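# Upright a toppled gift box and open its lid

## Task

A closed gift box is lying on one of its sides on the table. Turn it so it rests on its bottom, then swing its lid open until it is roughly upright or tilted back past upright. Concealed magnets keep the lid's flap closed, so it must be pulled free. The box has to stay that way with the robot not touching it, and nothing may end up off the table.

## Robot and tools

Robot: two arms on a table. left_arm is based near (+0.058, +0.441, 0) m and carries a left hand; right_arm is based near (+0.065, -0.440, 0) m and carries a right hand. Each hand has index, middle, ring and a thumb, driven by sixteen motors. Cameras: cam_left_wrist and cam_right_wrist (672x504 fisheye, one on each wrist).

Frames. Scene frame: origin at table-top height midway between the arms, +z up, +x out over the table, +y toward left_arm. Result positions, orientations (quat wxyz) and velocities use it. Command offsets instead use the axes of each arm's current Hand target (the hand point): +z runs along the straight fingers toward the tips, +y points out of the palm face, +x runs across the palm away from the thumb on the right hand and toward the thumb on the left hand. The palm face lies at y = -0.062 m; fingertips reach about 0.156 m past the hand point along +z when straight. A rigid mast sticks out at the wrist on the palm side and can bump things.

Row layout (used by execute_actions and move): one flat list of 48 numbers, all in [-1, 1], covering both arms even if only one moves. Order: left_arm dx, dy, dz, rx, ry, rz; then 16 left hand motor values; left current_limit, speed; then the same 24 for right_arm. The six pose numbers are an offset, not a pose: a displacement from that arm's Hand target as it stood when the action or move began, along that target's own axes; 1.0 equals 0.6 m or 180 degrees, and rx, ry, rz form a single rotation vector. Sending all six as 0 re-requests the Hand target (useful if the hand settled short). Orientation commands are clipped to within 32 degrees of the measured one per step.

Hand motor values are absolute goal angles, scaled between each hinge's stops, in this order: index_mcp, index_abd, index_pip, index_dip, thumb_cmc, thumb_axl, thumb_mcp, thumb_ipl, middle_mcp, middle_abd, middle_pip, middle_dip, ring_mcp, ring_abd, ring_pip, ring_dip. Straight values: _mcp -0.75, _abd 0.00, _pip -0.58, _dip -0.70, thumb_cmc -0.71, thumb_axl -0.68, thumb_mcp -0.23, thumb_ipl -0.17. Toward +1 fingers curl toward the palm and thumb_cmc swings the thumb in front of the palm. current_limit maps -1 to 0 mA and +1 to 550 mA (floor 11 mA); speed gives (speed + 1) / 2 of 8.5 rad/s. Starting values are +0.4 and -0.6. A 0 is a real goal, so to leave a hand unchanged, copy back its hand_goal, hand_current_limit and hand_speed.

execute_actions(actions, cameras): actions is a list of actions; each action is up to 15 rows, one per 1/30 s step, the last row held if fewer. Every row in an action counts from that action's starting Hand target, and each new action starts afresh, so repeating an offset keeps moving. Images return only for an empty list or when cameras names them (["all"], [] or names).

move(target, speed, blend, stop_force, zero, blocking, cameras): target is one 48-number row or a list of up to 15 rows; every row's offsets count from the Hand targets at the move's start, not from the previous row. speed is path top speed in m/s, 0.002 to 3.6, default 0.25 (turns up to twice that in rad/s), one value or one per target. blend, in m, rounds corners in a list (0 means stop at each). stop_force, in N from 3 to 120, ends an arm's path when its wrist sensor feels that much push against its motion; unreliable while the hand rotates, and omit it when backing off a contact. zero (default true) re-zeroes before the move. blocking=false returns early but cannot be combined with stop_force. Paths are straight, do not avoid obstacles, and stop after 10 s. The move: line reports done, off_target, moving, held or fault, plus limits=paced or limits=held.

wait(seconds 0 to 10, cameras) lets time pass. stop(cameras) brakes a running move. zoom_image(camera, region=[x0, y0, x1, y1] pixels, at most 504 by 504) enlarges part of the latest image. zero_wrist_force(arm) re-zeroes that arm's force sensor. finished_scene(scene) ends the current scene, given its number; irreversible.

Results: end_effector_position, end_effector_quat_wxyz, velocities, Hand target (last commanded pose, basis for next offsets), Joint positions, joint torques, Joint velocities (may read within noise), hand_goal, hand_measured, hand_current_ma, hand_state per motor (moving, goal, blocked, overload), Wrist force and Wrist torque in the hand's own axes plus a line with the peak force since last shown, and warnings such as MOTOR HOT or fault lines.

Avoid: net force near 150 N or wrist-joint torque at 24.9 N m, which stop an arm for 10 s; commanding a target even slightly beyond a firm contact; fast approaches into things; the two arms or hands touching or pressing; a hand motor at 495 mA or more for 5 s (it shuts down); motors reaching 85 °C; paths close to an arm's own base; dropping the box, slamming it, or letting it leave the table.

Each tool is called after "Emit:" as name(argument=value, ...) on one line, values as JSON.

## Session

Emit:
execute_actions(actions=[])

Scene clock: 0.00 s.
left_arm: end_effector_position=(+0.4653, +0.5212, +0.2300) hand_goal=(-0.754, +0.000, -0.576, -0.696, -0.714, -0.678, -0.226, -0.168, -0.754, +0.000, -0.576, -0.696, -0.754, +0.000, -0.576, -0.696) hand_measured=(-0.754, +0.000, -0.576, -0.696, -0.714, -0.678, -0.226, -0.168, -0.754, +0.000, -0.576, -0.696, -0.754, +0.000, -0.576, -0.696) hand_current_ma=(+0, +0, +0, +0, +0, +0, +0, +0, +0, +0, +0, +0, +0, +0, +0, +0) hand_state=(goal, goal, goal, goal, goal, goal, goal, goal, goal, goal, goal, goal, goal, goal, goal, goal) hand_current_limit=0.40 hand_speed=-0.60 end_effector_quat_wxyz=(+0.000, +0.005, +1.000, +0.000) | right_arm: end_effector_position=(+0.4708, -0.5277, +0.2300) hand_goal=(-0.754, +0.000, -0.576, -0.696, -0.714, -0.678, -0.226, -0.168, -0.754, +0.000, -0.576, -0.696, -0.754, +0.000, -0.576, -0.696) hand_measured=(-0.754, +0.000, -0.576, -0.696, -0.714, -0.678, -0.226, -0.168, -0.754, +0.000, -0.576, -0.696, -0.754, +0.000, -0.576, -0.696) hand_current_ma=(+0, +0, +0, +0, +0, +0, +0, +0, +0, +0, +0, +0, +0, +0, +0, +0) hand_state=(goal, goal, goal, goal, goal, goal, goal, goal, goal, goal, goal, goal, goal, goal, goal, goal) hand_current_limit=0.40 hand_speed=-0.60 end_effector_quat_wxyz=(+0.000, +1.000, -0.003, +0.000)
Joint positions: left_arm=[3.458 -1.419 -2.042 -1.252 1.571 -1.255] | right_arm=[-0.316 -1.723 2.042 -1.89 -1.571 1.255]
Joint velocities: within noise
Joint torques (N m): no reading
Motor temperatures (°C): left_arm=[34 31 31 39 33 36] | right_arm=[28 39 29 32 35 36]
Wrist force (N): no reading
Wrist torque (N m): no reading
Wrist force, peak (N): no reading
Hand target: left_arm +0.4653, +0.5212, +0.2300; +0.000, +0.005, +1.000, +0.000 | right_arm +0.4708, -0.5277, +0.2300; +0.000, +1.000, -0.003, +0.000

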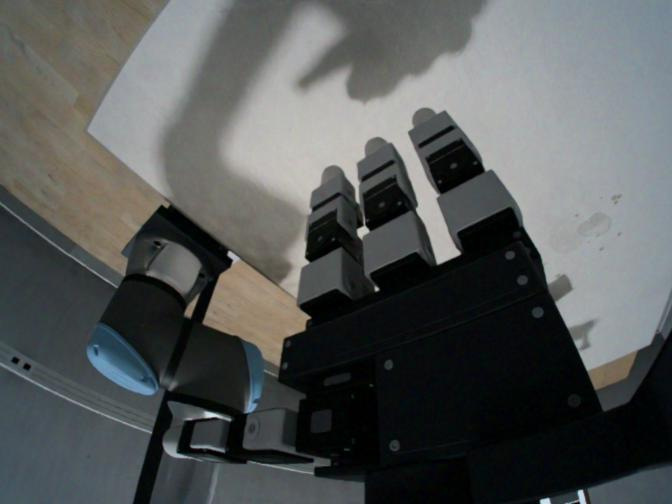

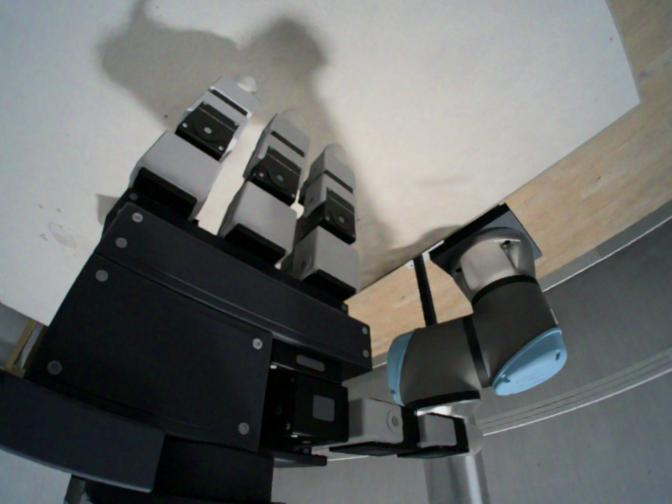

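Emit:
move(target=[0,0,-0.25,0,0,-0.39,-0.754,0,-0.576,-0.696,-0.714,-0.678,-0.226,-0.168,-0.754,0,-0.576,-0.696,-0.754,0,-0.576,-0.696,0.4,-0.6,0,0,-0.25,0,0,0.39,-0.754,0,-0.576,-0.696,-0.714,-0.678,-0.226,-0.168,-0.754,0,-0.576,-0.696,-0.754,0,-0.576,-0.696,0.4,-0.6], speed=0.5, cameras=["all"])

Scene clock: 16.77 s.
left_arm: end_effector_position=(+0.4653, +0.5212, +0.3799) hand_goal=(-0.754, +0.000, -0.576, -0.696, -0.714, -0.678, -0.226, -0.168, -0.754, +0.000, -0.576, -0.696, -0.754, +0.000, -0.576, -0.696) hand_measured=(-0.754, +0.000, -0.576, -0.696, -0.714, -0.678, -0.224, -0.168, -0.754, +0.000, -0.576, -0.696, -0.754, +0.000, -0.576, -0.696) hand_current_ma=(+0, +0, +0, +0, +0, +0, +1, +0, +0, +0, +0, +0, +0, +0, +0, +0) hand_state=(goal, goal, goal, goal, goal, goal, goal, goal, goal, goal, goal, goal, goal, goal, goal, goal) hand_current_limit=0.40 hand_speed=-0.60 end_effector_quat_wxyz=(+0.000, -0.570, +0.821, +0.000) | right_arm: end_effector_position=(+0.4709, -0.5277, +0.3799) hand_goal=(-0.754, +0.000, -0.576, -0.696, -0.714, -0.678, -0.226, -0.168, -0.754, +0.000, -0.576, -0.696, -0.754, +0.000, -0.576, -0.696) hand_measured=(-0.754, +0.000, -0.576, -0.696, -0.714, -0.678, -0.224, -0.168, -0.754, +0.000, -0.576, -0.696, -0.754, +0.000, -0.576, -0.696) hand_current_ma=(+2, +0, -2, +0, -1, +2, +9, +1, +2, +0, -2, +0, +2, +0, -2, +0) hand_state=(goal, goal, goal, goal, goal, goal, goal, goal, goal, goal, goal, goal, goal, goal, goal, goal) hand_current_limit=0.40 hand_speed=-0.60 end_effector_quat_wxyz=(+0.000, +0.817, -0.577, +0.000)
Joint positions: left_arm=[3.567 -1.549 -1.536 -1.627 1.571 -2.37] | right_arm=[-0.426 -1.593 1.536 -1.514 -1.571 2.37]
Joint torques (N m): left_arm=[14.47 14.4 31.46 0 1.78 -1.86] | right_arm=[-13.66 -8.19 -29.49 -0.06 -2.29 1.48]
Wrist force (N): left_arm=[0.6 0.3 -0.3] | right_arm=[0.3 -0.1 -0.7]
Wrist torque (N m): left_arm=[0.09 -0.09 0.08] | right_arm=[0.04 0.00 -0.04]
Wrist force, peak (N): left_arm=[0.5 -0.1 0.8] | right_arm=[0.7 0.1 -0.9]
Hand target: left_arm +0.4653, +0.5212, +0.3800; +0.000, -0.571, +0.821, +0.000 | right_arm +0.4708, -0.5277, +0.3800; +0.000, +0.816, -0.577, +0.000
Off the commanded pose: left_arm 0.000 m, 0 deg | right_arm 0.000 m, 0 deg.
move: done
camera_calibration:
cam_left_wrist: T_world_to_cam=[[0.845535, 0.533408, -0.0233732, -0.697126], [0.398614, -0.601531, 0.692291, -0.177857], [0.355214, -0.594673, -0.72124, 0.545223], [0, 0, 0, 1]] pos_world=[0.46667, 0.589095, 0.500072]
cam_right_wrist: T_world_to_cam=[[-0.877715, 0.479108, -0.00849635, 0.699013], [0.312582, 0.585902, 0.747671, -0.171286], [0.363193, 0.653586, -0.664015, 0.549819], [0, 0, 0, 1]] pos_world=[0.467384, -0.5939, 0.499093]

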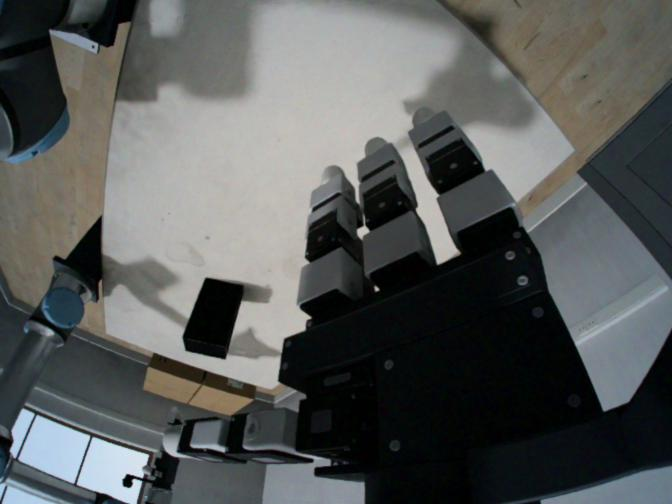

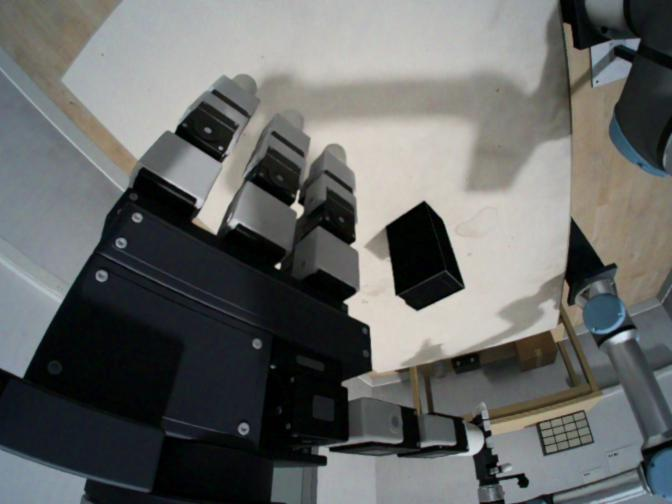

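Emit:
zoom_image(camera="cam_right_wrist", region=[340, 170, 500, 330])

Emit:
zoom_image(camera="cam_left_wrist", region=[150, 250, 290, 380])

Scaled by 3.150 from the camera's 672x504 image, which has a finer 960x720 frame.

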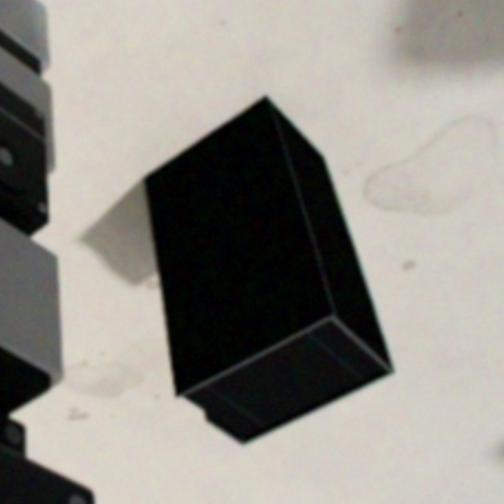

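Scaled by 3.600 from the camera's 672x504 image, which has a finer 960x720 frame.

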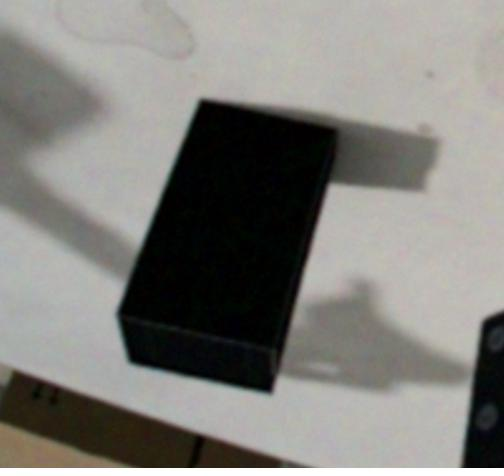

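Emit:
move(target=[0.248,-0.243,0.033,0,0,0.228,-0.754,0,-0.576,-0.696,-0.714,-0.678,-0.226,-0.168,-0.754,0,-0.576,-0.696,-0.754,0,-0.576,-0.696,0.4,-0.6,-0.435,-0.071,0.033,0,0,0,-0.754,0,-0.576,-0.696,-0.714,-0.678,-0.226,-0.168,-0.754,0,-0.576,-0.696,-0.754,0,-0.576,-0.696,0.4,-0.6], speed=0.4, cameras=["all"])

Scene clock: 88.53 s.
left_arm: end_effector_position=(+0.5499, +0.3310, +0.3602) hand_goal=(-0.754, +0.000, -0.576, -0.696, -0.714, -0.678, -0.226, -0.168, -0.754, +0.000, -0.576, -0.696, -0.754, +0.000, -0.576, -0.696) hand_measured=(-0.754, +0.000, -0.576, -0.696, -0.714, -0.678, -0.224, -0.168, -0.754, +0.000, -0.576, -0.696, -0.754, +0.000, -0.576, -0.696) hand_current_ma=(+0, +0, +0, +0, +0, +0, +1, +0, +0, +0, +0, +0, +0, +0, +0, +0) hand_state=(goal, goal, goal, goal, goal, goal, goal, goal, goal, goal, goal, goal, goal, goal, goal, goal) hand_current_limit=0.40 hand_speed=-0.60 end_effector_quat_wxyz=(+0.000, -0.247, +0.969, +0.000) | right_arm: end_effector_position=(+0.4241, -0.2676, +0.3602) hand_goal=(-0.754, +0.000, -0.576, -0.696, -0.714, -0.678, -0.226, -0.168, -0.754, +0.000, -0.576, -0.696, -0.754, +0.000, -0.576, -0.696) hand_measured=(-0.754, +0.000, -0.576, -0.696, -0.714, -0.678, -0.224, -0.168, -0.754, +0.000, -0.576, -0.696, -0.754, +0.000, -0.576, -0.696) hand_current_ma=(+2, +0, -2, +0, -1, +2, +9, +1, +2, +0, -2, +0, +2, +0, -2, +0) hand_state=(goal, goal, goal, goal, goal, goal, goal, goal, goal, goal, goal, goal, goal, goal, goal, goal) hand_current_limit=0.40 hand_speed=-0.60 end_effector_quat_wxyz=(+0.000, +0.816, -0.577, +0.000)
Joint positions: left_arm=[3.081 -1.74 -1.38 -1.592 1.571 -2.141] | right_arm=[0.108 -1.64 1.631 -1.562 -1.571 2.904]
Joint torques (N m): left_arm=[-13.68 22.95 32.19 0.13 1.78 1.93] | right_arm=[11.96 -7.93 -29.99 -4.5 -2.19 1.43]
Wrist force (N): left_arm=[0.3 0.0 -0.2] | right_arm=[0.0 0.0 0.0]
Wrist torque (N m): left_arm=[0.02 -0.03 -0.01] | right_arm=[0.00 0.01 -0.05]
Wrist force, peak (N): left_arm=[0.8 -0.9 0.4] | right_arm=[1.5 0.4 -0.8]
Hand target: left_arm +0.5500, +0.3309, +0.3602; +0.000, -0.246, +0.969, +0.000 | right_arm +0.4241, -0.2674, +0.3602; +0.000, +0.816, -0.577, +0.000
Off the commanded pose: left_arm 0.000 m, 0 deg | right_arm 0.000 m, 0 deg.
move: done
camera_calibration:
cam_left_wrist: T_world_to_cam=[[0.988091, -0.152079, -0.0234244, -0.519186], [-0.0937293, -0.715599, 0.692195, -0.00389761], [-0.122031, -0.681756, -0.721331, 0.679071], [0, 0, 0, 1]] pos_world=[0.595505, 0.381214, 0.480371]
cam_right_wrist: T_world_to_cam=[[-0.877503, 0.479497, -0.00841638, 0.533154], [0.312912, 0.585767, 0.747638, -0.294489], [0.363421, 0.653421, -0.664053, 0.383605], [0, 0, 0, 1]] pos_world=[0.420584, -0.3338, 0.479393]

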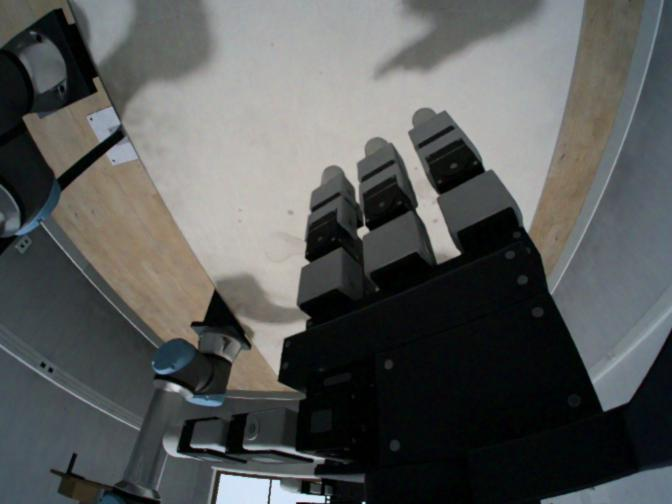

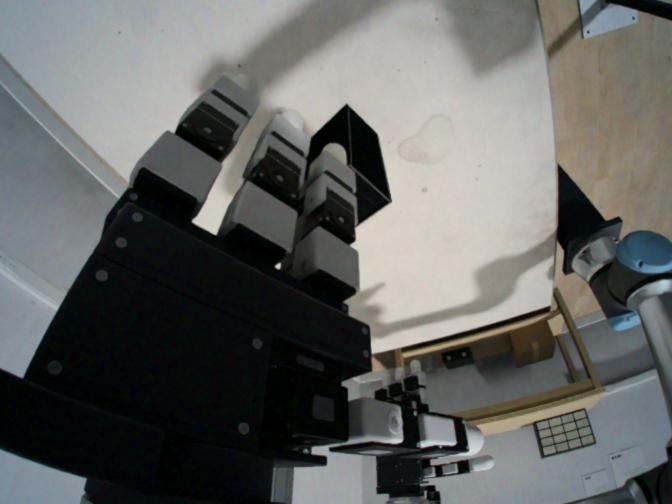

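Emit:
move(target=[-0.18,-0.193,0.05,0,0,0,-0.754,0,-0.576,-0.696,-0.714,-0.678,-0.226,-0.168,-0.754,0,-0.576,-0.696,-0.754,0,-0.576,-0.696,0.4,-0.6,0.2175,-0.064,0.05,0,0,0,-0.754,0,-0.576,-0.696,-0.714,-0.678,-0.226,-0.168,-0.754,0,-0.576,-0.696,-0.754,0,-0.576,-0.696,0.4,-0.6], speed=0.4, cameras=["all"])

Emit:
zoom_image(camera="cam_right_wrist", region=[330, 120, 580, 370])

Emit:
zoom_image(camera="cam_left_wrist", region=[130, 140, 330, 380])

Scene clock: 105.47 s.
left_arm: end_effector_position=(+0.7001, +0.2808, +0.3302) hand_goal=(-0.754, +0.000, -0.576, -0.696, -0.714, -0.678, -0.226, -0.168, -0.754, +0.000, -0.576, -0.696, -0.754, +0.000, -0.576, -0.696) hand_measured=(-0.754, +0.000, -0.576, -0.696, -0.714, -0.678, -0.224, -0.168, -0.754, +0.000, -0.576, -0.696, -0.754, +0.000, -0.576, -0.696) hand_current_ma=(+0, +0, +0, +0, +0, +0, +1, +0, +0, +0, +0, +0, +0, +0, +0, +0) hand_state=(goal, goal, goal, goal, goal, goal, goal, goal, goal, goal, goal, goal, goal, goal, goal, goal) hand_current_limit=0.40 hand_speed=-0.60 end_effector_quat_wxyz=(+0.000, -0.246, +0.969, +0.000) | right_arm: end_effector_position=(+0.5037, -0.3776, +0.3302) hand_goal=(-0.754, +0.000, -0.576, -0.696, -0.714, -0.678, -0.226, -0.168, -0.754, +0.000, -0.576, -0.696, -0.754, +0.000, -0.576, -0.696) hand_measured=(-0.754, +0.000, -0.576, -0.696, -0.714, -0.678, -0.224, -0.168, -0.754, +0.000, -0.576, -0.696, -0.754, +0.000, -0.576, -0.696) hand_current_ma=(+2, +0, -2, +0, -1, +2, +9, +1, +2, +0, -2, +0, +2, +0, -2, +0) hand_state=(goal, goal, goal, goal, goal, goal, goal, goal, goal, goal, goal, goal, goal, goal, goal, goal) hand_current_limit=0.40 hand_speed=-0.60 end_effector_quat_wxyz=(+0.000, +0.816, -0.577, +0.000)
Joint positions: left_arm=[3.026 -2.159 -0.871 -1.682 1.571 -2.195] | right_arm=[-0.116 -1.517 1.586 -1.64 -1.571 2.68]
Joint torques (N m): left_arm=[-13.71 36.92 31.63 0.17 1.81 -1.65] | right_arm=[-12.99 -12.59 -29.64 -4.7 2.41 -0.66]
Wrist force (N): left_arm=[0.6 0.2 -0.4] | right_arm=[0.4 0.0 -0.3]
Wrist torque (N m): left_arm=[0.07 -0.09 0.10] | right_arm=[0.06 -0.02 0.09]
Wrist force, peak (N): left_arm=[1.3 1.3 -0.6] | right_arm=[1.4 -0.2 -0.2]
Hand target: left_arm +0.7002, +0.2808, +0.3302; +0.000, -0.246, +0.969, +0.000 | right_arm +0.5038, -0.3777, +0.3302; +0.000, +0.816, -0.577, +0.000
Off the commanded pose: left_arm 0.000 m, 0 deg | right_arm 0.000 m, 0 deg.
move: done
camera_calibration:
cam_left_wrist: T_world_to_cam=[[0.988038, -0.152436, -0.0233492, -0.675809], [-0.0940362, -0.71554, 0.692213, -0.00477669], [-0.122225, -0.681737, -0.721315, 0.641667], [0, 0, 0, 1]] pos_world=[0.745704, 0.331013, 0.450371]
cam_right_wrist: T_world_to_cam=[[-0.877519, 0.479468, -0.00845286, 0.655507], [0.312868, 0.585791, 0.747638, -0.232501], [0.36342, 0.653422, -0.664053, 0.406632], [0, 0, 0, 1]] pos_world=[0.500184, -0.4438, 0.449393]

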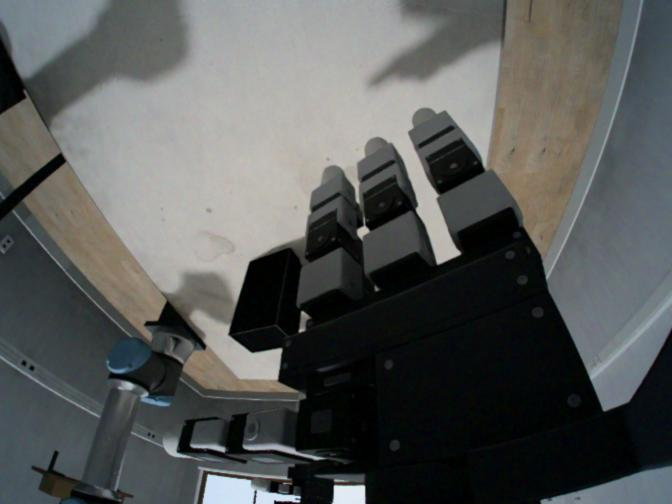

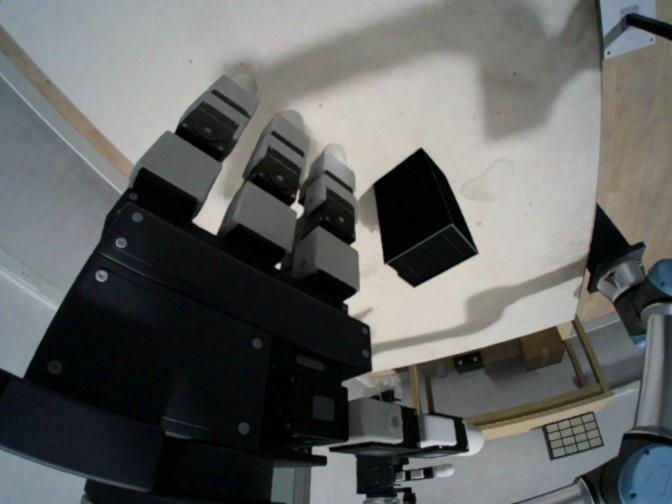

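Scaled by 2.016 from the camera's 672x504 image, which has a finer 960x720 frame.

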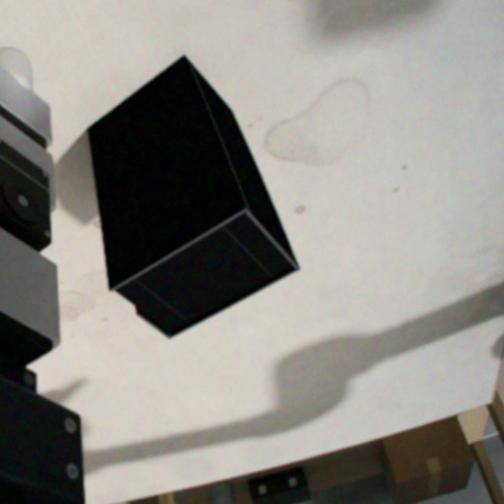

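Scaled by 2.100 from the camera's 672x504 image, which has a finer 960x720 frame.

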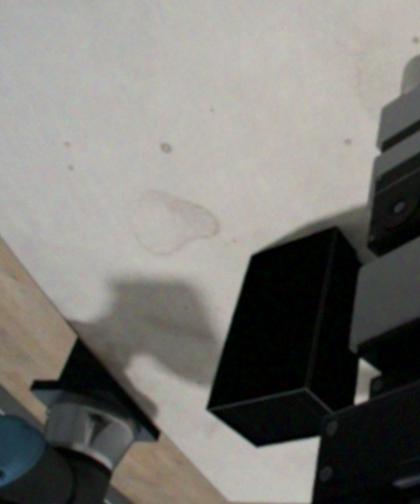

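Emit:
zoom_image(camera="cam_right_wrist", region=[370, 215, 490, 295])

Emit:
zoom_image(camera="cam_left_wrist", region=[220, 240, 310, 360])

Scaled by 4.200 from the camera's 672x504 image, which has a finer 960x720 frame.

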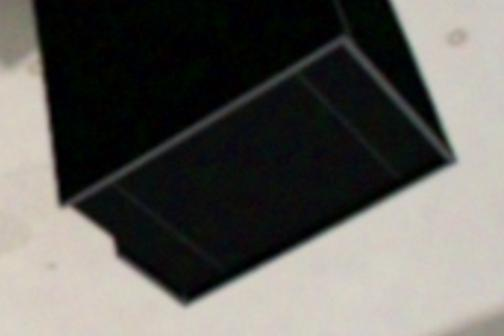

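Scaled by 4.200 from the camera's 672x504 image, which has a finer 960x720 frame.

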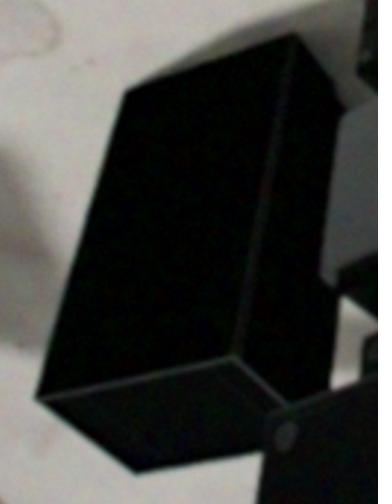

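Emit:
move(target=[-0.117,-0.063,0,0,0,0,-0.754,0,-0.576,-0.696,-0.714,-0.678,-0.226,-0.168,-0.754,0,-0.576,-0.696,-0.754,0,-0.576,-0.696,0.4,-0.6,0,0,0,0,0,0,-0.754,0,-0.576,-0.696,-0.714,-0.678,-0.226,-0.168,-0.754,0,-0.576,-0.696,-0.754,0,-0.576,-0.696,0.4,-0.6], speed=0.4, cameras=["cam_left_wrist"])

Emit:
zoom_image(camera="cam_left_wrist", region=[160, 230, 300, 370])

Scene clock: 132.63 s.
left_arm: end_effector_position=(+0.7798, +0.2811, +0.3302) hand_goal=(-0.754, +0.000, -0.576, -0.696, -0.714, -0.678, -0.226, -0.168, -0.754, +0.000, -0.576, -0.696, -0.754, +0.000, -0.576, -0.696) hand_measured=(-0.754, +0.000, -0.576, -0.696, -0.714, -0.678, -0.224, -0.168, -0.754, +0.000, -0.576, -0.696, -0.754, +0.000, -0.576, -0.696) hand_current_ma=(+0, +0, +0, +0, +0, +0, +1, +0, +0, +0, +0, +0, +0, +0, +0, +0) hand_state=(goal, goal, goal, goal, goal, goal, goal, goal, goal, goal, goal, goal, goal, goal, goal, goal) hand_current_limit=0.40 hand_speed=-0.60 end_effector_quat_wxyz=(+0.000, -0.246, +0.969, +0.000) | right_arm: end_effector_position=(+0.5038, -0.3777, +0.3302) hand_goal=(-0.754, +0.000, -0.576, -0.696, -0.714, -0.678, -0.226, -0.168, -0.754, +0.000, -0.576, -0.696, -0.754, +0.000, -0.576, -0.696) hand_measured=(-0.754, +0.000, -0.576, -0.696, -0.714, -0.678, -0.224, -0.168, -0.754, +0.000, -0.576, -0.696, -0.754, +0.000, -0.576, -0.696) hand_current_ma=(+2, +0, -2, +0, -1, +2, +9, +1, +2, +0, -2, +0, +2, +0, -2, +0) hand_state=(goal, goal, goal, goal, goal, goal, goal, goal, goal, goal, goal, goal, goal, goal, goal, goal) hand_current_limit=0.40 hand_speed=-0.60 end_effector_quat_wxyz=(+0.000, +0.816, -0.577, +0.000)
Joint positions: left_arm=[3.039 -2.477 -0.313 -1.922 1.571 -2.182] | right_arm=[-0.117 -1.517 1.586 -1.64 -1.571 2.679]
Joint torques (N m): left_arm=[15.06 46.5 30.6 -0.07 1.76 -1.73] | right_arm=[-13.46 -12.87 -30.22 -4.59 2.49 -0.89]
Wrist force (N): left_arm=[0.7 0.3 -0.5] | right_arm=[0.3 0.1 -0.3]
Wrist torque (N m): left_arm=[0.09 -0.10 0.09] | right_arm=[0.08 -0.01 0.09]
Wrist force, peak (N): left_arm=[1.3 0.6 -0.6] | right_arm=[0.6 0.2 -0.6]
Hand target: left_arm +0.7799, +0.2811, +0.3302; +0.000, -0.246, +0.969, +0.000 | right_arm +0.5038, -0.3777, +0.3302; +0.000, +0.816, -0.577, +0.000
Off the commanded pose: left_arm 0.000 m, 0 deg | right_arm 0.000 m, 0 deg.
move: done
camera_calibration:
cam_left_wrist: T_world_to_cam=[[0.988046, -0.152443, -0.0229297, -0.754707], [-0.094331, -0.715516, 0.692198, 0.00324322], [-0.121927, -0.681761, -0.721343, 0.651316], [0, 0, 0, 1]] pos_world=[0.825404, 0.331313, 0.450273]
Images, in order (width x height): cam_left_wrist 672x504.

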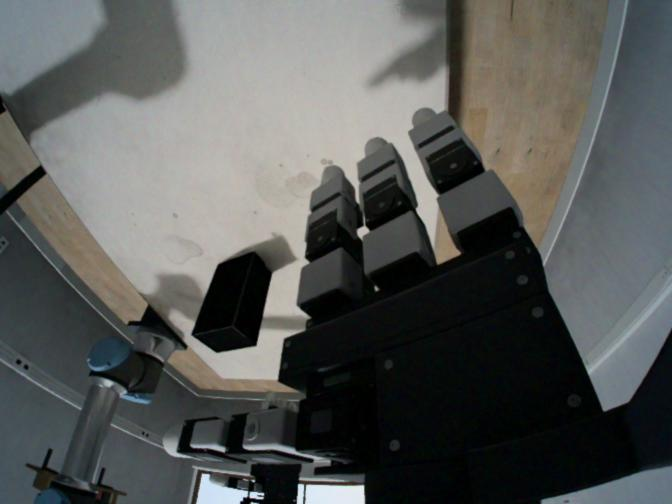

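Scaled by 3.600 from the camera's 672x504 image, which has a finer 960x720 frame.

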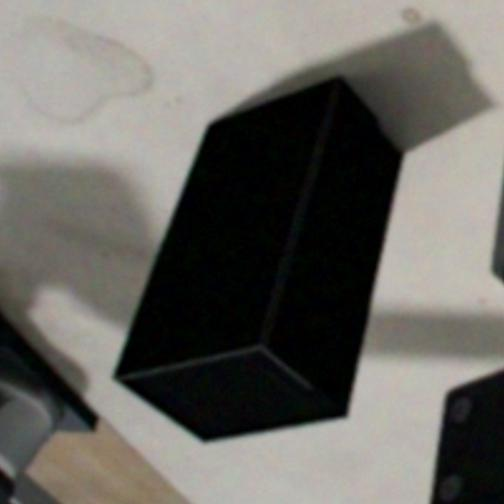

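Emit:
move(target=[0.647,-0.066,0.088,0,0,0.06,-0.754,0,-0.576,-0.696,-0.714,-0.678,-0.226,-0.168,-0.754,0,-0.576,-0.696,-0.754,0,-0.576,-0.696,0.4,-0.6,0.047,-0.224,0.05,-0.2144,-0.2211,0.4743,-0.754,0,-0.576,-0.696,-0.714,-0.678,-0.226,-0.168,-0.754,0,-0.576,-0.696,-0.754,0,-0.576,-0.696,0.4,-0.6], speed=0.35, cameras=["all"])

Scene clock: 223.97 s.
left_arm: end_effector_position=(+0.4579, +0.0609, +0.2774) hand_goal=(-0.754, +0.000, -0.576, -0.696, -0.714, -0.678, -0.226, -0.168, -0.754, +0.000, -0.576, -0.696, -0.754, +0.000, -0.576, -0.696) hand_measured=(-0.754, +0.000, -0.576, -0.696, -0.714, -0.678, -0.224, -0.168, -0.754, +0.000, -0.576, -0.696, -0.754, +0.000, -0.576, -0.696) hand_current_ma=(+0, +0, +0, +0, +0, +0, +1, +0, +0, +0, +0, +0, +0, +0, +0, +0) hand_state=(goal, goal, goal, goal, goal, goal, goal, goal, goal, goal, goal, goal, goal, goal, goal, goal) hand_current_limit=0.40 hand_speed=-0.60 end_effector_quat_wxyz=(+0.000, -0.154, +0.988, +0.000) | right_arm: end_effector_position=(+0.6398, -0.3595, +0.3002) hand_goal=(-0.754, +0.000, -0.576, -0.696, -0.714, -0.678, -0.226, -0.168, -0.754, +0.000, -0.576, -0.696, -0.754, +0.000, -0.576, -0.696) hand_measured=(-0.758, +0.000, -0.576, -0.696, -0.720, -0.678, -0.224, -0.168, -0.758, +0.000, -0.576, -0.696, -0.758, +0.000, -0.576, -0.696) hand_current_ma=(-15, +0, -2, +0, -17, +2, +9, +1, -12, +0, -2, +0, -12, +0, -2, +0) hand_state=(goal, goal, goal, goal, goal, goal, goal, goal, goal, goal, goal, goal, goal, goal, goal, goal) hand_current_limit=0.40 hand_speed=-0.60 end_effector_quat_wxyz=(-0.065, -0.139, +0.896, +0.418)
Joint positions: left_arm=[2.571 -1.895 -1.395 -1.422 1.571 -2.462] | right_arm=[-0.434 -1.157 1.431 -1.163 -0.975 3.747]
Joint torques (N m): left_arm=[-14.15 40.35 18.04 4.14 1.8 -1.6] | right_arm=[-13.41 -57.45 -16 -3.12 3.44 1.76]
Wrist force (N): left_arm=[0.4 -0.1 -0.5] | right_arm=[1.0 0.2 0.0]
Wrist torque (N m): left_arm=[0.02 -0.08 0.10] | right_arm=[0.13 -0.15 0.13]
Wrist force, peak (N): left_arm=[1.1 -0.1 -0.7] | right_arm=[1.1 0.4 0.2]
Hand target: left_arm +0.4578, +0.0608, +0.2774; +0.000, -0.154, +0.988, +0.000 | right_arm +0.6399, -0.3595, +0.3002; -0.065, -0.139, +0.896, +0.418
Off the commanded pose: left_arm 0.000 m, 0 deg | right_arm 0.000 m, 0 deg.
move: done
camera_calibration:
cam_left_wrist: T_world_to_cam=[[0.94202, -0.334737, -0.0234327, -0.439063], [-0.226295, -0.685299, 0.692211, -0.0895833], [-0.247767, -0.646774, -0.721315, 0.47947], [0, 0, 0, 1]] pos_world=[0.512131, 0.101747, 0.397571]
cam_right_wrist: T_world_to_cam=[[0.576835, 0.641348, 0.505899, -0.260716], [0.696693, -0.709611, 0.105221, -0.781671], [0.426475, 0.291761, -0.856151, 0.212671], [0, 0, 0, 1]] pos_world=[0.604276, -0.449522, 0.396222]

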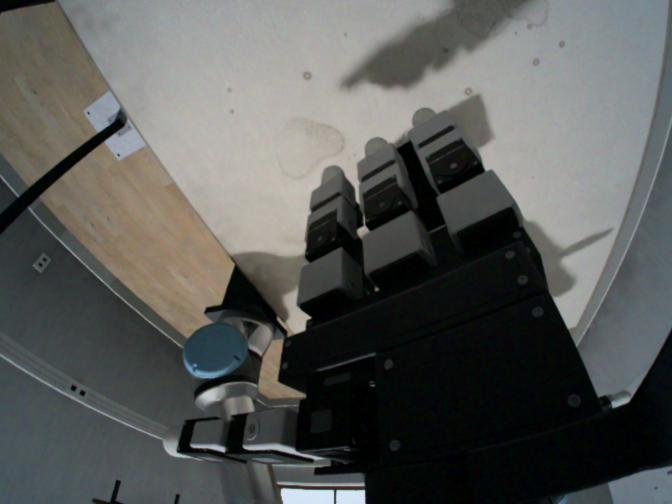

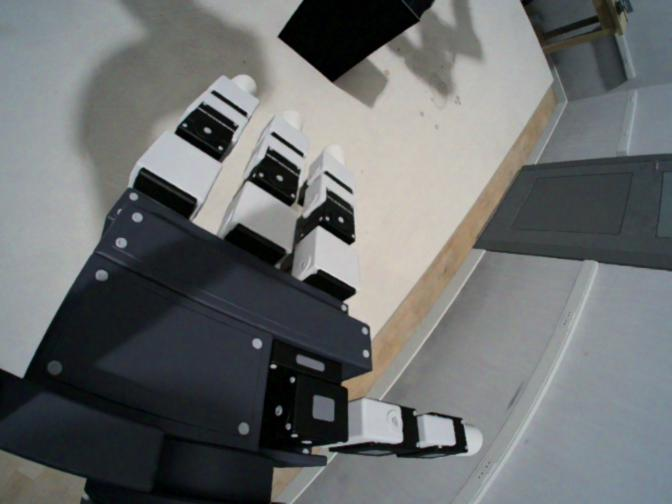

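Emit:
move(target=[[0,0,0,0,0,0,-0.754,0,-0.576,-0.696,-0.714,-0.678,-0.226,-0.168,-0.754,0,-0.576,-0.696,-0.754,0,-0.576,-0.696,0.4,-0.6,0,0.0775,0.196,0,0,0,-0.754,0,-0.576,-0.696,-0.714,-0.678,-0.226,-0.168,-0.754,0,-0.576,-0.696,-0.754,0,-0.576,-0.696,0.4,-0.6],[0,-0.15,0,0,0,0,-0.754,0,-0.576,-0.696,-0.714,-0.678,-0.226,-0.168,-0.754,0,-0.576,-0.696,-0.754,0,-0.576,-0.696,0.4,-0.6,0,0.0775,0.196,0,0,0,-0.754,0,-0.576,-0.696,-0.714,-0.678,-0.226,-0.168,-0.754,0,-0.576,-0.696,-0.754,0,-0.576,-0.696,0.4,-0.6]], speed=[0.25, 0.05], cameras=["all"])

Scene clock: 238.53 s.
left_arm: end_effector_position=(+0.4852, -0.0248, +0.2774) hand_goal=(-0.754, +0.000, -0.576, -0.696, -0.714, -0.678, -0.226, -0.168, -0.754, +0.000, -0.576, -0.696, -0.754, +0.000, -0.576, -0.696) hand_measured=(-0.750, +0.000, -0.576, -0.696, -0.714, -0.678, -0.224, -0.168, -0.752, +0.000, -0.576, -0.696, -0.754, +0.000, -0.576, -0.696) hand_current_ma=(+2, +0, +0, +0, +0, +0, +1, +0, +1, +0, +0, +0, +0, +0, +0, +0) hand_state=(goal, goal, goal, goal, goal, goal, goal, goal, goal, goal, goal, goal, goal, goal, goal, goal) hand_current_limit=0.40 hand_speed=-0.60 end_effector_quat_wxyz=(+0.000, -0.154, +0.988, +0.000) | right_arm: end_effector_position=(+0.6035, -0.2452, +0.2602) hand_goal=(-0.754, +0.000, -0.576, -0.696, -0.714, -0.678, -0.226, -0.168, -0.754, +0.000, -0.576, -0.696, -0.754, +0.000, -0.576, -0.696) hand_measured=(-0.760, +0.000, -0.576, -0.696, -0.720, -0.678, -0.224, -0.168, -0.758, +0.000, -0.576, -0.696, -0.758, +0.000, -0.576, -0.696) hand_current_ma=(-17, +0, -2, +0, -18, +2, +9, +1, -14, +0, -2, +0, -14, +0, -2, +0) hand_state=(goal, goal, goal, goal, goal, goal, goal, goal, goal, goal, goal, goal, goal, goal, goal, goal) hand_current_limit=0.40 hand_speed=-0.60 end_effector_quat_wxyz=(-0.065, -0.139, +0.896, +0.418)
Joint positions: left_arm=[2.49 -2.101 -1.098 -1.514 1.571 -2.543] | right_arm=[-0.276 -1.248 1.69 -1.427 -0.881 3.906]
Joint torques (N m): left_arm=[-14.91 36.66 31.69 0.12 1.46 -1.61] | right_arm=[11.71 -51.34 -13.72 -3.61 3.53 1.69]
Wrist force (N): left_arm=[0.6 0.8 -1.0] | right_arm=[1.0 0.9 0.3]
Wrist torque (N m): left_arm=[0.08 -0.05 0.09] | right_arm=[0.21 -0.16 0.14]
Wrist force, peak (N): left_arm=[0.6 0.8 -1.2] | right_arm=[1.3 1.4 1.3]
Hand target: left_arm +0.4852, -0.0249, +0.2774; +0.000, -0.154, +0.988, +0.000 | right_arm +0.6035, -0.2452, +0.2602; -0.065, -0.139, +0.896, +0.418
Off the commanded pose: left_arm 0.000 m, 0 deg | right_arm 0.000 m, 0 deg.
move: done
camera_calibration:
cam_left_wrist: T_world_to_cam=[[0.941989, -0.334822, -0.0234784, -0.493336], [-0.226304, -0.685228, 0.692278, -0.142182], [-0.247878, -0.646805, -0.721249, 0.430815], [0, 0, 0, 1]] pos_world=[0.53933, 0.0160465, 0.397571]
cam_right_wrist: T_world_to_cam=[[0.57726, 0.641011, 0.505841, -0.293174], [0.696386, -0.709951, 0.104956, -0.67085], [0.426401, 0.291674, -0.856218, 0.160722], [0, 0, 0, 1]] pos_world=[0.567876, -0.335221, 0.356323]

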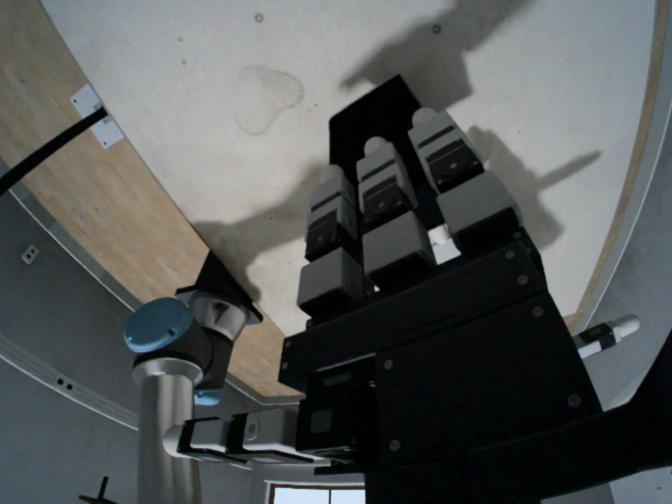

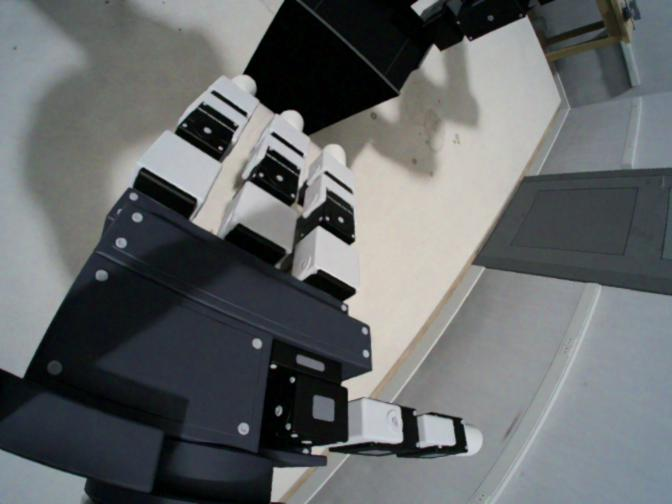

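Emit:
move(target=[0,-0.075,0,0,0,0,-0.754,0,-0.576,-0.696,-0.714,-0.678,-0.226,-0.168,-0.754,0,-0.576,-0.696,-0.754,0,-0.576,-0.696,0.4,-0.6,0,0,0,0,0,0,-0.754,0,-0.576,-0.696,-0.714,-0.678,-0.226,-0.168,-0.754,0,-0.576,-0.696,-0.754,0,-0.576,-0.696,0.4,-0.6], speed=0.04, cameras=["all"])

Scene clock: 246.03 s.
left_arm: end_effector_position=(+0.4989, -0.0677, +0.2774) hand_goal=(-0.754, +0.000, -0.576, -0.696, -0.714, -0.678, -0.226, -0.168, -0.754, +0.000, -0.576, -0.696, -0.754, +0.000, -0.576, -0.696) hand_measured=(-0.576, -0.016, -0.578, -0.696, -0.714, -0.678, -0.224, -0.168, -0.568, -0.008, -0.562, -0.696, -0.608, -0.006, -0.534, -0.680) hand_current_ma=(+385, -9, -1, +0, +0, +0, +1, +0, +385, -3, +10, +0, +385, -2, +57, +13) hand_state=(blocked, goal, goal, goal, goal, goal, goal, goal, blocked, goal, goal, goal, blocked, goal, blocked, goal) hand_current_limit=0.40 hand_speed=-0.60 end_effector_quat_wxyz=(+0.000, -0.154, +0.988, +0.000) | right_arm: end_effector_position=(+0.6035, -0.2452, +0.2602) hand_goal=(-0.754, +0.000, -0.576, -0.696, -0.714, -0.678, -0.226, -0.168, -0.754, +0.000, -0.576, -0.696, -0.754, +0.000, -0.576, -0.696) hand_measured=(-0.760, +0.000, -0.576, -0.696, -0.720, -0.678, -0.224, -0.168, -0.758, +0.000, -0.576, -0.696, -0.758, +0.000, -0.576, -0.696) hand_current_ma=(-17, +0, -2, +0, -18, +2, +9, +1, -14, +0, -2, +0, -14, +0, -2, +0) hand_state=(goal, goal, goal, goal, goal, goal, goal, goal, goal, goal, goal, goal, goal, goal, goal, goal) hand_current_limit=0.40 hand_speed=-0.60 end_effector_quat_wxyz=(-0.065, -0.139, +0.896, +0.418)
Joint positions: left_arm=[2.456 -2.218 -0.909 -1.585 1.571 -2.577] | right_arm=[-0.276 -1.248 1.69 -1.427 -0.881 3.906]
Joint torques (N m): left_arm=[-21.43 -31.75 -16.57 -3.85 -3.49 -1.82] | right_arm=[11.32 -50.95 -14.94 -3.5 3.64 1.7]
Wrist force (N): left_arm=[-2.4 20.3 -104.1] | right_arm=[0.9 0.7 0.4]
Wrist torque (N m): left_arm=[6.26 -1.28 -0.47] | right_arm=[0.18 -0.15 0.13]
Wrist force, peak (N): left_arm=[-1.2 22.1 -110.0] | right_arm=[1.5 0.9 0.5]
Hand target: left_arm +0.4989, -0.0677, +0.2774; +0.000, -0.154, +0.988, +0.000 | right_arm +0.6035, -0.2452, +0.2602; -0.065, -0.139, +0.896, +0.418
Off the commanded pose: left_arm 0.000 m, 0 deg | right_arm 0.000 m, 0 deg.
move: done
camera_calibration:
cam_left_wrist: T_world_to_cam=[[0.941989, -0.334822, -0.0234784, -0.520702], [-0.226304, -0.685228, 0.692278, -0.168386], [-0.247878, -0.646805, -0.721249, 0.406415], [0, 0, 0, 1]] pos_world=[0.55313, -0.0268535, 0.397471]
cam_right_wrist: T_world_to_cam=[[0.57726, 0.641011, 0.505841, -0.293174], [0.696386, -0.709951, 0.104956, -0.67085], [0.426401, 0.291674, -0.856218, 0.160722], [0, 0, 0, 1]] pos_world=[0.567876, -0.335221, 0.356323]

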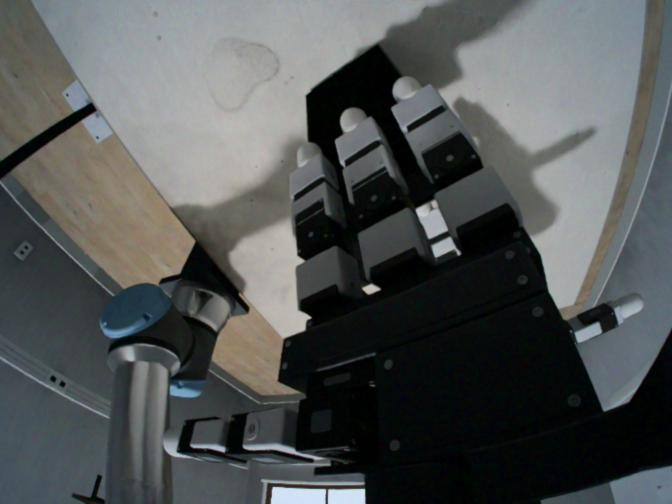

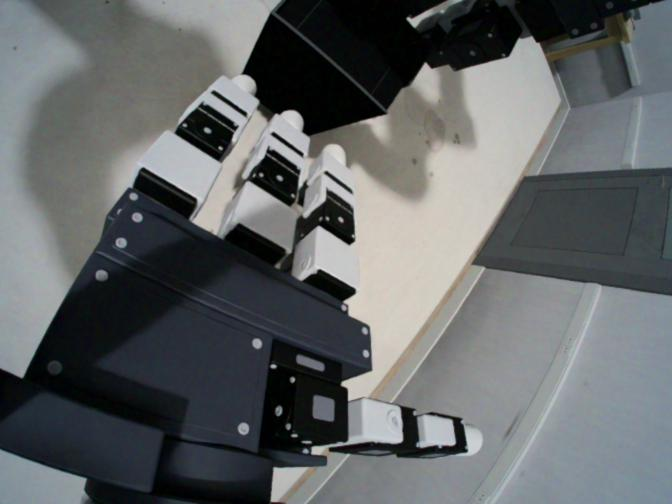

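Emit:
move(target=[[0,0,-0.033,0,0,0,-0.754,0,-0.576,-0.696,-0.714,-0.678,-0.226,-0.168,-0.754,0,-0.576,-0.696,-0.754,0,-0.576,-0.696,0.4,-0.6,0,0,0,0,0,0,-0.754,0,-0.576,-0.696,-0.714,-0.678,-0.226,-0.168,-0.754,0,-0.576,-0.696,-0.754,0,-0.576,-0.696,0.4,-0.6]], speed=0.04, cameras=["all"])

Emit:
zoom_image(camera="cam_right_wrist", region=[220, 0, 520, 200])

Scene clock: 272.27 s.
left_arm: end_effector_position=(+0.4989, -0.0678, +0.2971) hand_goal=(-0.754, +0.000, -0.576, -0.696, -0.714, -0.678, -0.226, -0.168, -0.754, +0.000, -0.576, -0.696, -0.754, +0.000, -0.576, -0.696) hand_measured=(-0.750, -0.002, -0.574, -0.694, -0.714, -0.678, -0.224, -0.168, -0.748, -0.002, -0.572, -0.694, -0.750, +0.000, -0.572, -0.694) hand_current_ma=(+2, +0, +1, +1, +0, +0, +1, +0, +2, +0, +1, +1, +2, +0, +1, +1) hand_state=(goal, goal, goal, goal, goal, goal, goal, goal, goal, goal, goal, goal, goal, goal, goal, goal) hand_current_limit=0.40 hand_speed=-0.60 end_effector_quat_wxyz=(+0.000, -0.154, +0.988, +0.000) | right_arm: end_effector_position=(+0.6035, -0.2452, +0.2602) hand_goal=(-0.754, +0.000, -0.576, -0.696, -0.714, -0.678, -0.226, -0.168, -0.754, +0.000, -0.576, -0.696, -0.754, +0.000, -0.576, -0.696) hand_measured=(-0.762, +0.000, -0.578, -0.696, -0.720, -0.678, -0.224, -0.168, -0.760, +0.000, -0.578, -0.696, -0.760, +0.000, -0.578, -0.696) hand_current_ma=(-25, +0, -5, +0, -18, +2, +9, +1, -19, +0, -4, +0, -19, +0, -3, +0) hand_state=(goal, goal, goal, goal, goal, goal, goal, goal, goal, goal, goal, goal, goal, goal, goal, goal) hand_current_limit=0.40 hand_speed=-0.60 end_effector_quat_wxyz=(-0.065, -0.139, +0.896, +0.418)
Joint positions: left_arm=[2.456 -2.221 -0.855 -1.637 1.571 -2.577] | right_arm=[-0.276 -1.248 1.69 -1.427 -0.881 3.906]
Joint torques (N m): left_arm=[-2.39 40.94 32.64 0.21 0.91 -0.92] | right_arm=[9.36 -50.56 -15.73 -1.75 3.17 1.45]
Wrist force (N): left_arm=[0.2 -0.2 -0.6] | right_arm=[0.8 0.7 0.4]
Wrist torque (N m): left_arm=[0.05 -0.02 0.08] | right_arm=[0.19 -0.14 0.12]
Wrist force, peak (N): left_arm=[-2.4 20.3 -104.3] | right_arm=[1.2 1.0 0.5]
Hand target: left_arm +0.4989, -0.0677, +0.2972; +0.000, -0.154, +0.988, +0.000 | right_arm +0.6035, -0.2452, +0.2602; -0.065, -0.139, +0.896, +0.418
Off the commanded pose: left_arm 0.000 m, 0 deg | right_arm 0.000 m, 0 deg.
move: done
camera_calibration:
cam_left_wrist: T_world_to_cam=[[0.941968, -0.334886, -0.0234124, -0.52029], [-0.226393, -0.685197, 0.69228, -0.182043], [-0.247877, -0.646805, -0.72125, 0.420559], [0, 0, 0, 1]] pos_world=[0.55313, -0.0269536, 0.417171]
cam_right_wrist: T_world_to_cam=[[0.577236, 0.640994, 0.505891, -0.293184], [0.696356, -0.709972, 0.105016, -0.670861], [0.426483, 0.291661, -0.856181, 0.160658], [0, 0, 0, 1]] pos_world=[0.567876, -0.335221, 0.356323]

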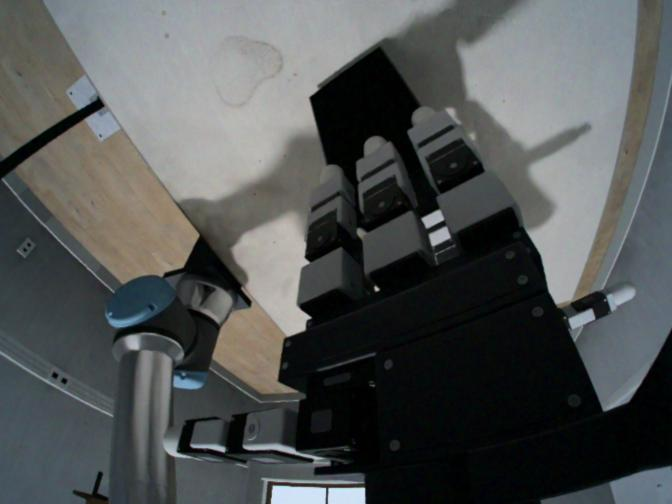

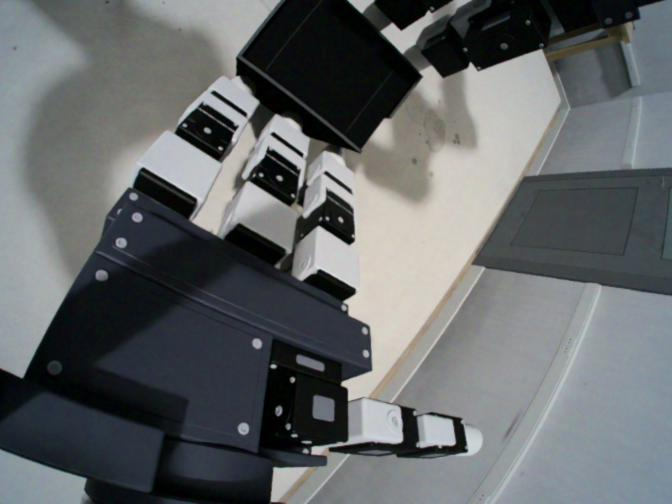

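Scaled by 1.680 from the camera's 672x504 image, which has a finer 960x720 frame.

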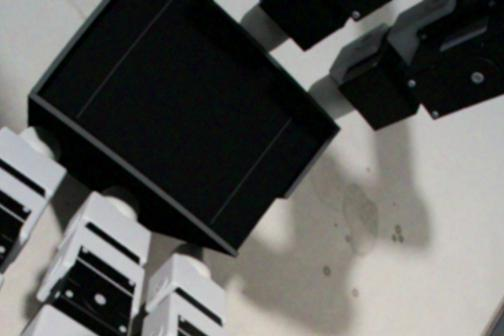

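Emit:
move(target=[[0,0.1,-0.083,0,0,0,-0.754,0,-0.576,-0.696,-0.714,-0.678,-0.226,-0.168,-0.754,0,-0.576,-0.696,-0.754,0,-0.576,-0.696,0.4,-0.6,0,-0.0502,-0.013,0,0,0,-0.754,0,-0.576,-0.696,-0.714,-0.678,-0.226,-0.168,-0.754,0,-0.576,-0.696,-0.754,0,-0.576,-0.696,0.4,-0.6],[0,0.1,-0.083,0,0,0,-0.754,0,-0.576,-0.696,-0.714,-0.678,-0.226,-0.168,-0.754,0,-0.576,-0.696,-0.754,0,-0.576,-0.696,0.4,-0.6,0,-0.102,-0.0152,0,0,0,-0.754,0,-0.576,-0.696,-0.714,-0.678,-0.226,-0.168,-0.754,0,-0.576,-0.696,-0.754,0,-0.576,-0.696,0.4,-0.6],[0,0.1,-0.083,0,0,0,-0.754,0,-0.576,-0.696,-0.714,-0.678,-0.226,-0.168,-0.754,0,-0.576,-0.696,-0.754,0,-0.576,-0.696,0.4,-0.6,0,-0.1597,-0.014,0,0,0,-0.754,0,-0.576,-0.696,-0.714,-0.678,-0.226,-0.168,-0.754,0,-0.576,-0.696,-0.754,0,-0.576,-0.696,0.4,-0.6],[0,0.1,-0.083,0,0,0,-0.754,0,-0.576,-0.696,-0.714,-0.678,-0.226,-0.168,-0.754,0,-0.576,-0.696,-0.754,0,-0.576,-0.696,0.4,-0.6,0,-0.2118,-0.0078,0,0,0,-0.754,0,-0.576,-0.696,-0.714,-0.678,-0.226,-0.168,-0.754,0,-0.576,-0.696,-0.754,0,-0.576,-0.696,0.4,-0.6]], speed=0.06, blend=[0.01,0.01,0.01,0], cameras=["all"])

Scene clock: 305.37 s.
left_arm: end_effector_position=(+0.4806, -0.0106, +0.3470) hand_goal=(-0.754, +0.000, -0.576, -0.696, -0.714, -0.678, -0.226, -0.168, -0.754, +0.000, -0.576, -0.696, -0.754, +0.000, -0.576, -0.696) hand_measured=(-0.750, -0.002, -0.574, -0.694, -0.714, -0.678, -0.224, -0.168, -0.750, -0.002, -0.572, -0.694, -0.750, +0.000, -0.572, -0.694) hand_current_ma=(+1, +0, +1, +1, +0, +0, +1, +0, +2, +0, +1, +1, +1, +0, +1, +1) hand_state=(goal, goal, goal, goal, goal, goal, goal, goal, goal, goal, goal, goal, goal, goal, goal, goal) hand_current_limit=0.40 hand_speed=-0.60 end_effector_quat_wxyz=(+0.000, -0.154, +0.988, +0.000) | right_arm: end_effector_position=(+0.6293, -0.3263, +0.1661) hand_goal=(-0.754, +0.000, -0.576, -0.696, -0.714, -0.678, -0.226, -0.168, -0.754, +0.000, -0.576, -0.696, -0.754, +0.000, -0.576, -0.696) hand_measured=(-0.762, +0.000, -0.578, -0.696, -0.720, -0.678, -0.224, -0.168, -0.762, +0.000, -0.578, -0.696, -0.762, +0.000, -0.578, -0.696) hand_current_ma=(-30, +0, -5, +0, -18, +2, +9, +1, -29, +0, -5, +0, -30, +0, -6, +0) hand_state=(goal, goal, goal, goal, goal, goal, goal, goal, goal, goal, goal, goal, goal, goal, goal, goal) hand_current_limit=0.40 hand_speed=-0.60 end_effector_quat_wxyz=(-0.065, -0.139, +0.896, +0.418)
Joint positions: left_arm=[2.502 -2.067 -0.971 -1.674 1.571 -2.531] | right_arm=[-0.391 -1.061 1.668 -1.52 -0.948 3.788]
Joint torques (N m): left_arm=[15.1 47.16 18.67 0.19 -1.17 1.99] | right_arm=[-12.33 -28.21 -24.52 -3.19 -1.18 -0.69]
Wrist force (N): left_arm=[0.5 -0.1 -0.6] | right_arm=[1.3 -0.3 0.1]
Wrist torque (N m): left_arm=[0.05 -0.08 0.00] | right_arm=[0.26 -0.19 0.28]
Wrist force, peak (N): left_arm=[0.8 -0.3 -0.6] | right_arm=[1.3 1.0 0.4]
Hand target: left_arm +0.4806, -0.0106, +0.3470; +0.000, -0.154, +0.988, +0.000 | right_arm +0.6293, -0.3264, +0.1659; -0.065, -0.139, +0.896, +0.418
Off the commanded pose: left_arm 0.000 m, 0 deg | right_arm 0.000 m, 0 deg.
move: done
camera_calibration:
cam_left_wrist: T_world_to_cam=[[0.941997, -0.334798, -0.0235002, -0.482704], [-0.22629, -0.685284, 0.692227, -0.181634], [-0.247861, -0.646758, -0.721297, 0.489095], [0, 0, 0, 1]] pos_world=[0.534831, 0.0302467, 0.467171]
cam_right_wrist: T_world_to_cam=[[0.57726, 0.641011, 0.505841, -0.208482], [0.696386, -0.709951, 0.104956, -0.736517], [0.426401, 0.291674, -0.856218, 0.092806], [0, 0, 0, 1]] pos_world=[0.593676, -0.416321, 0.262223]

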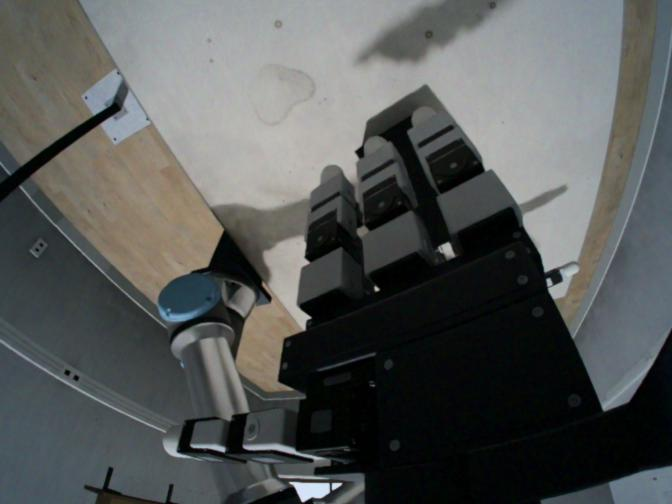

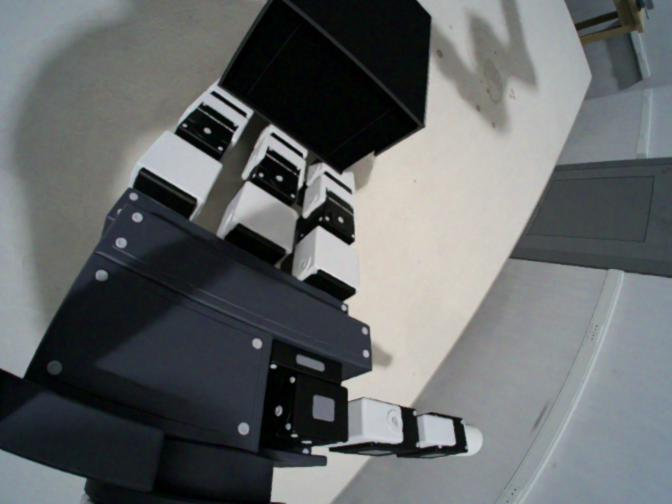

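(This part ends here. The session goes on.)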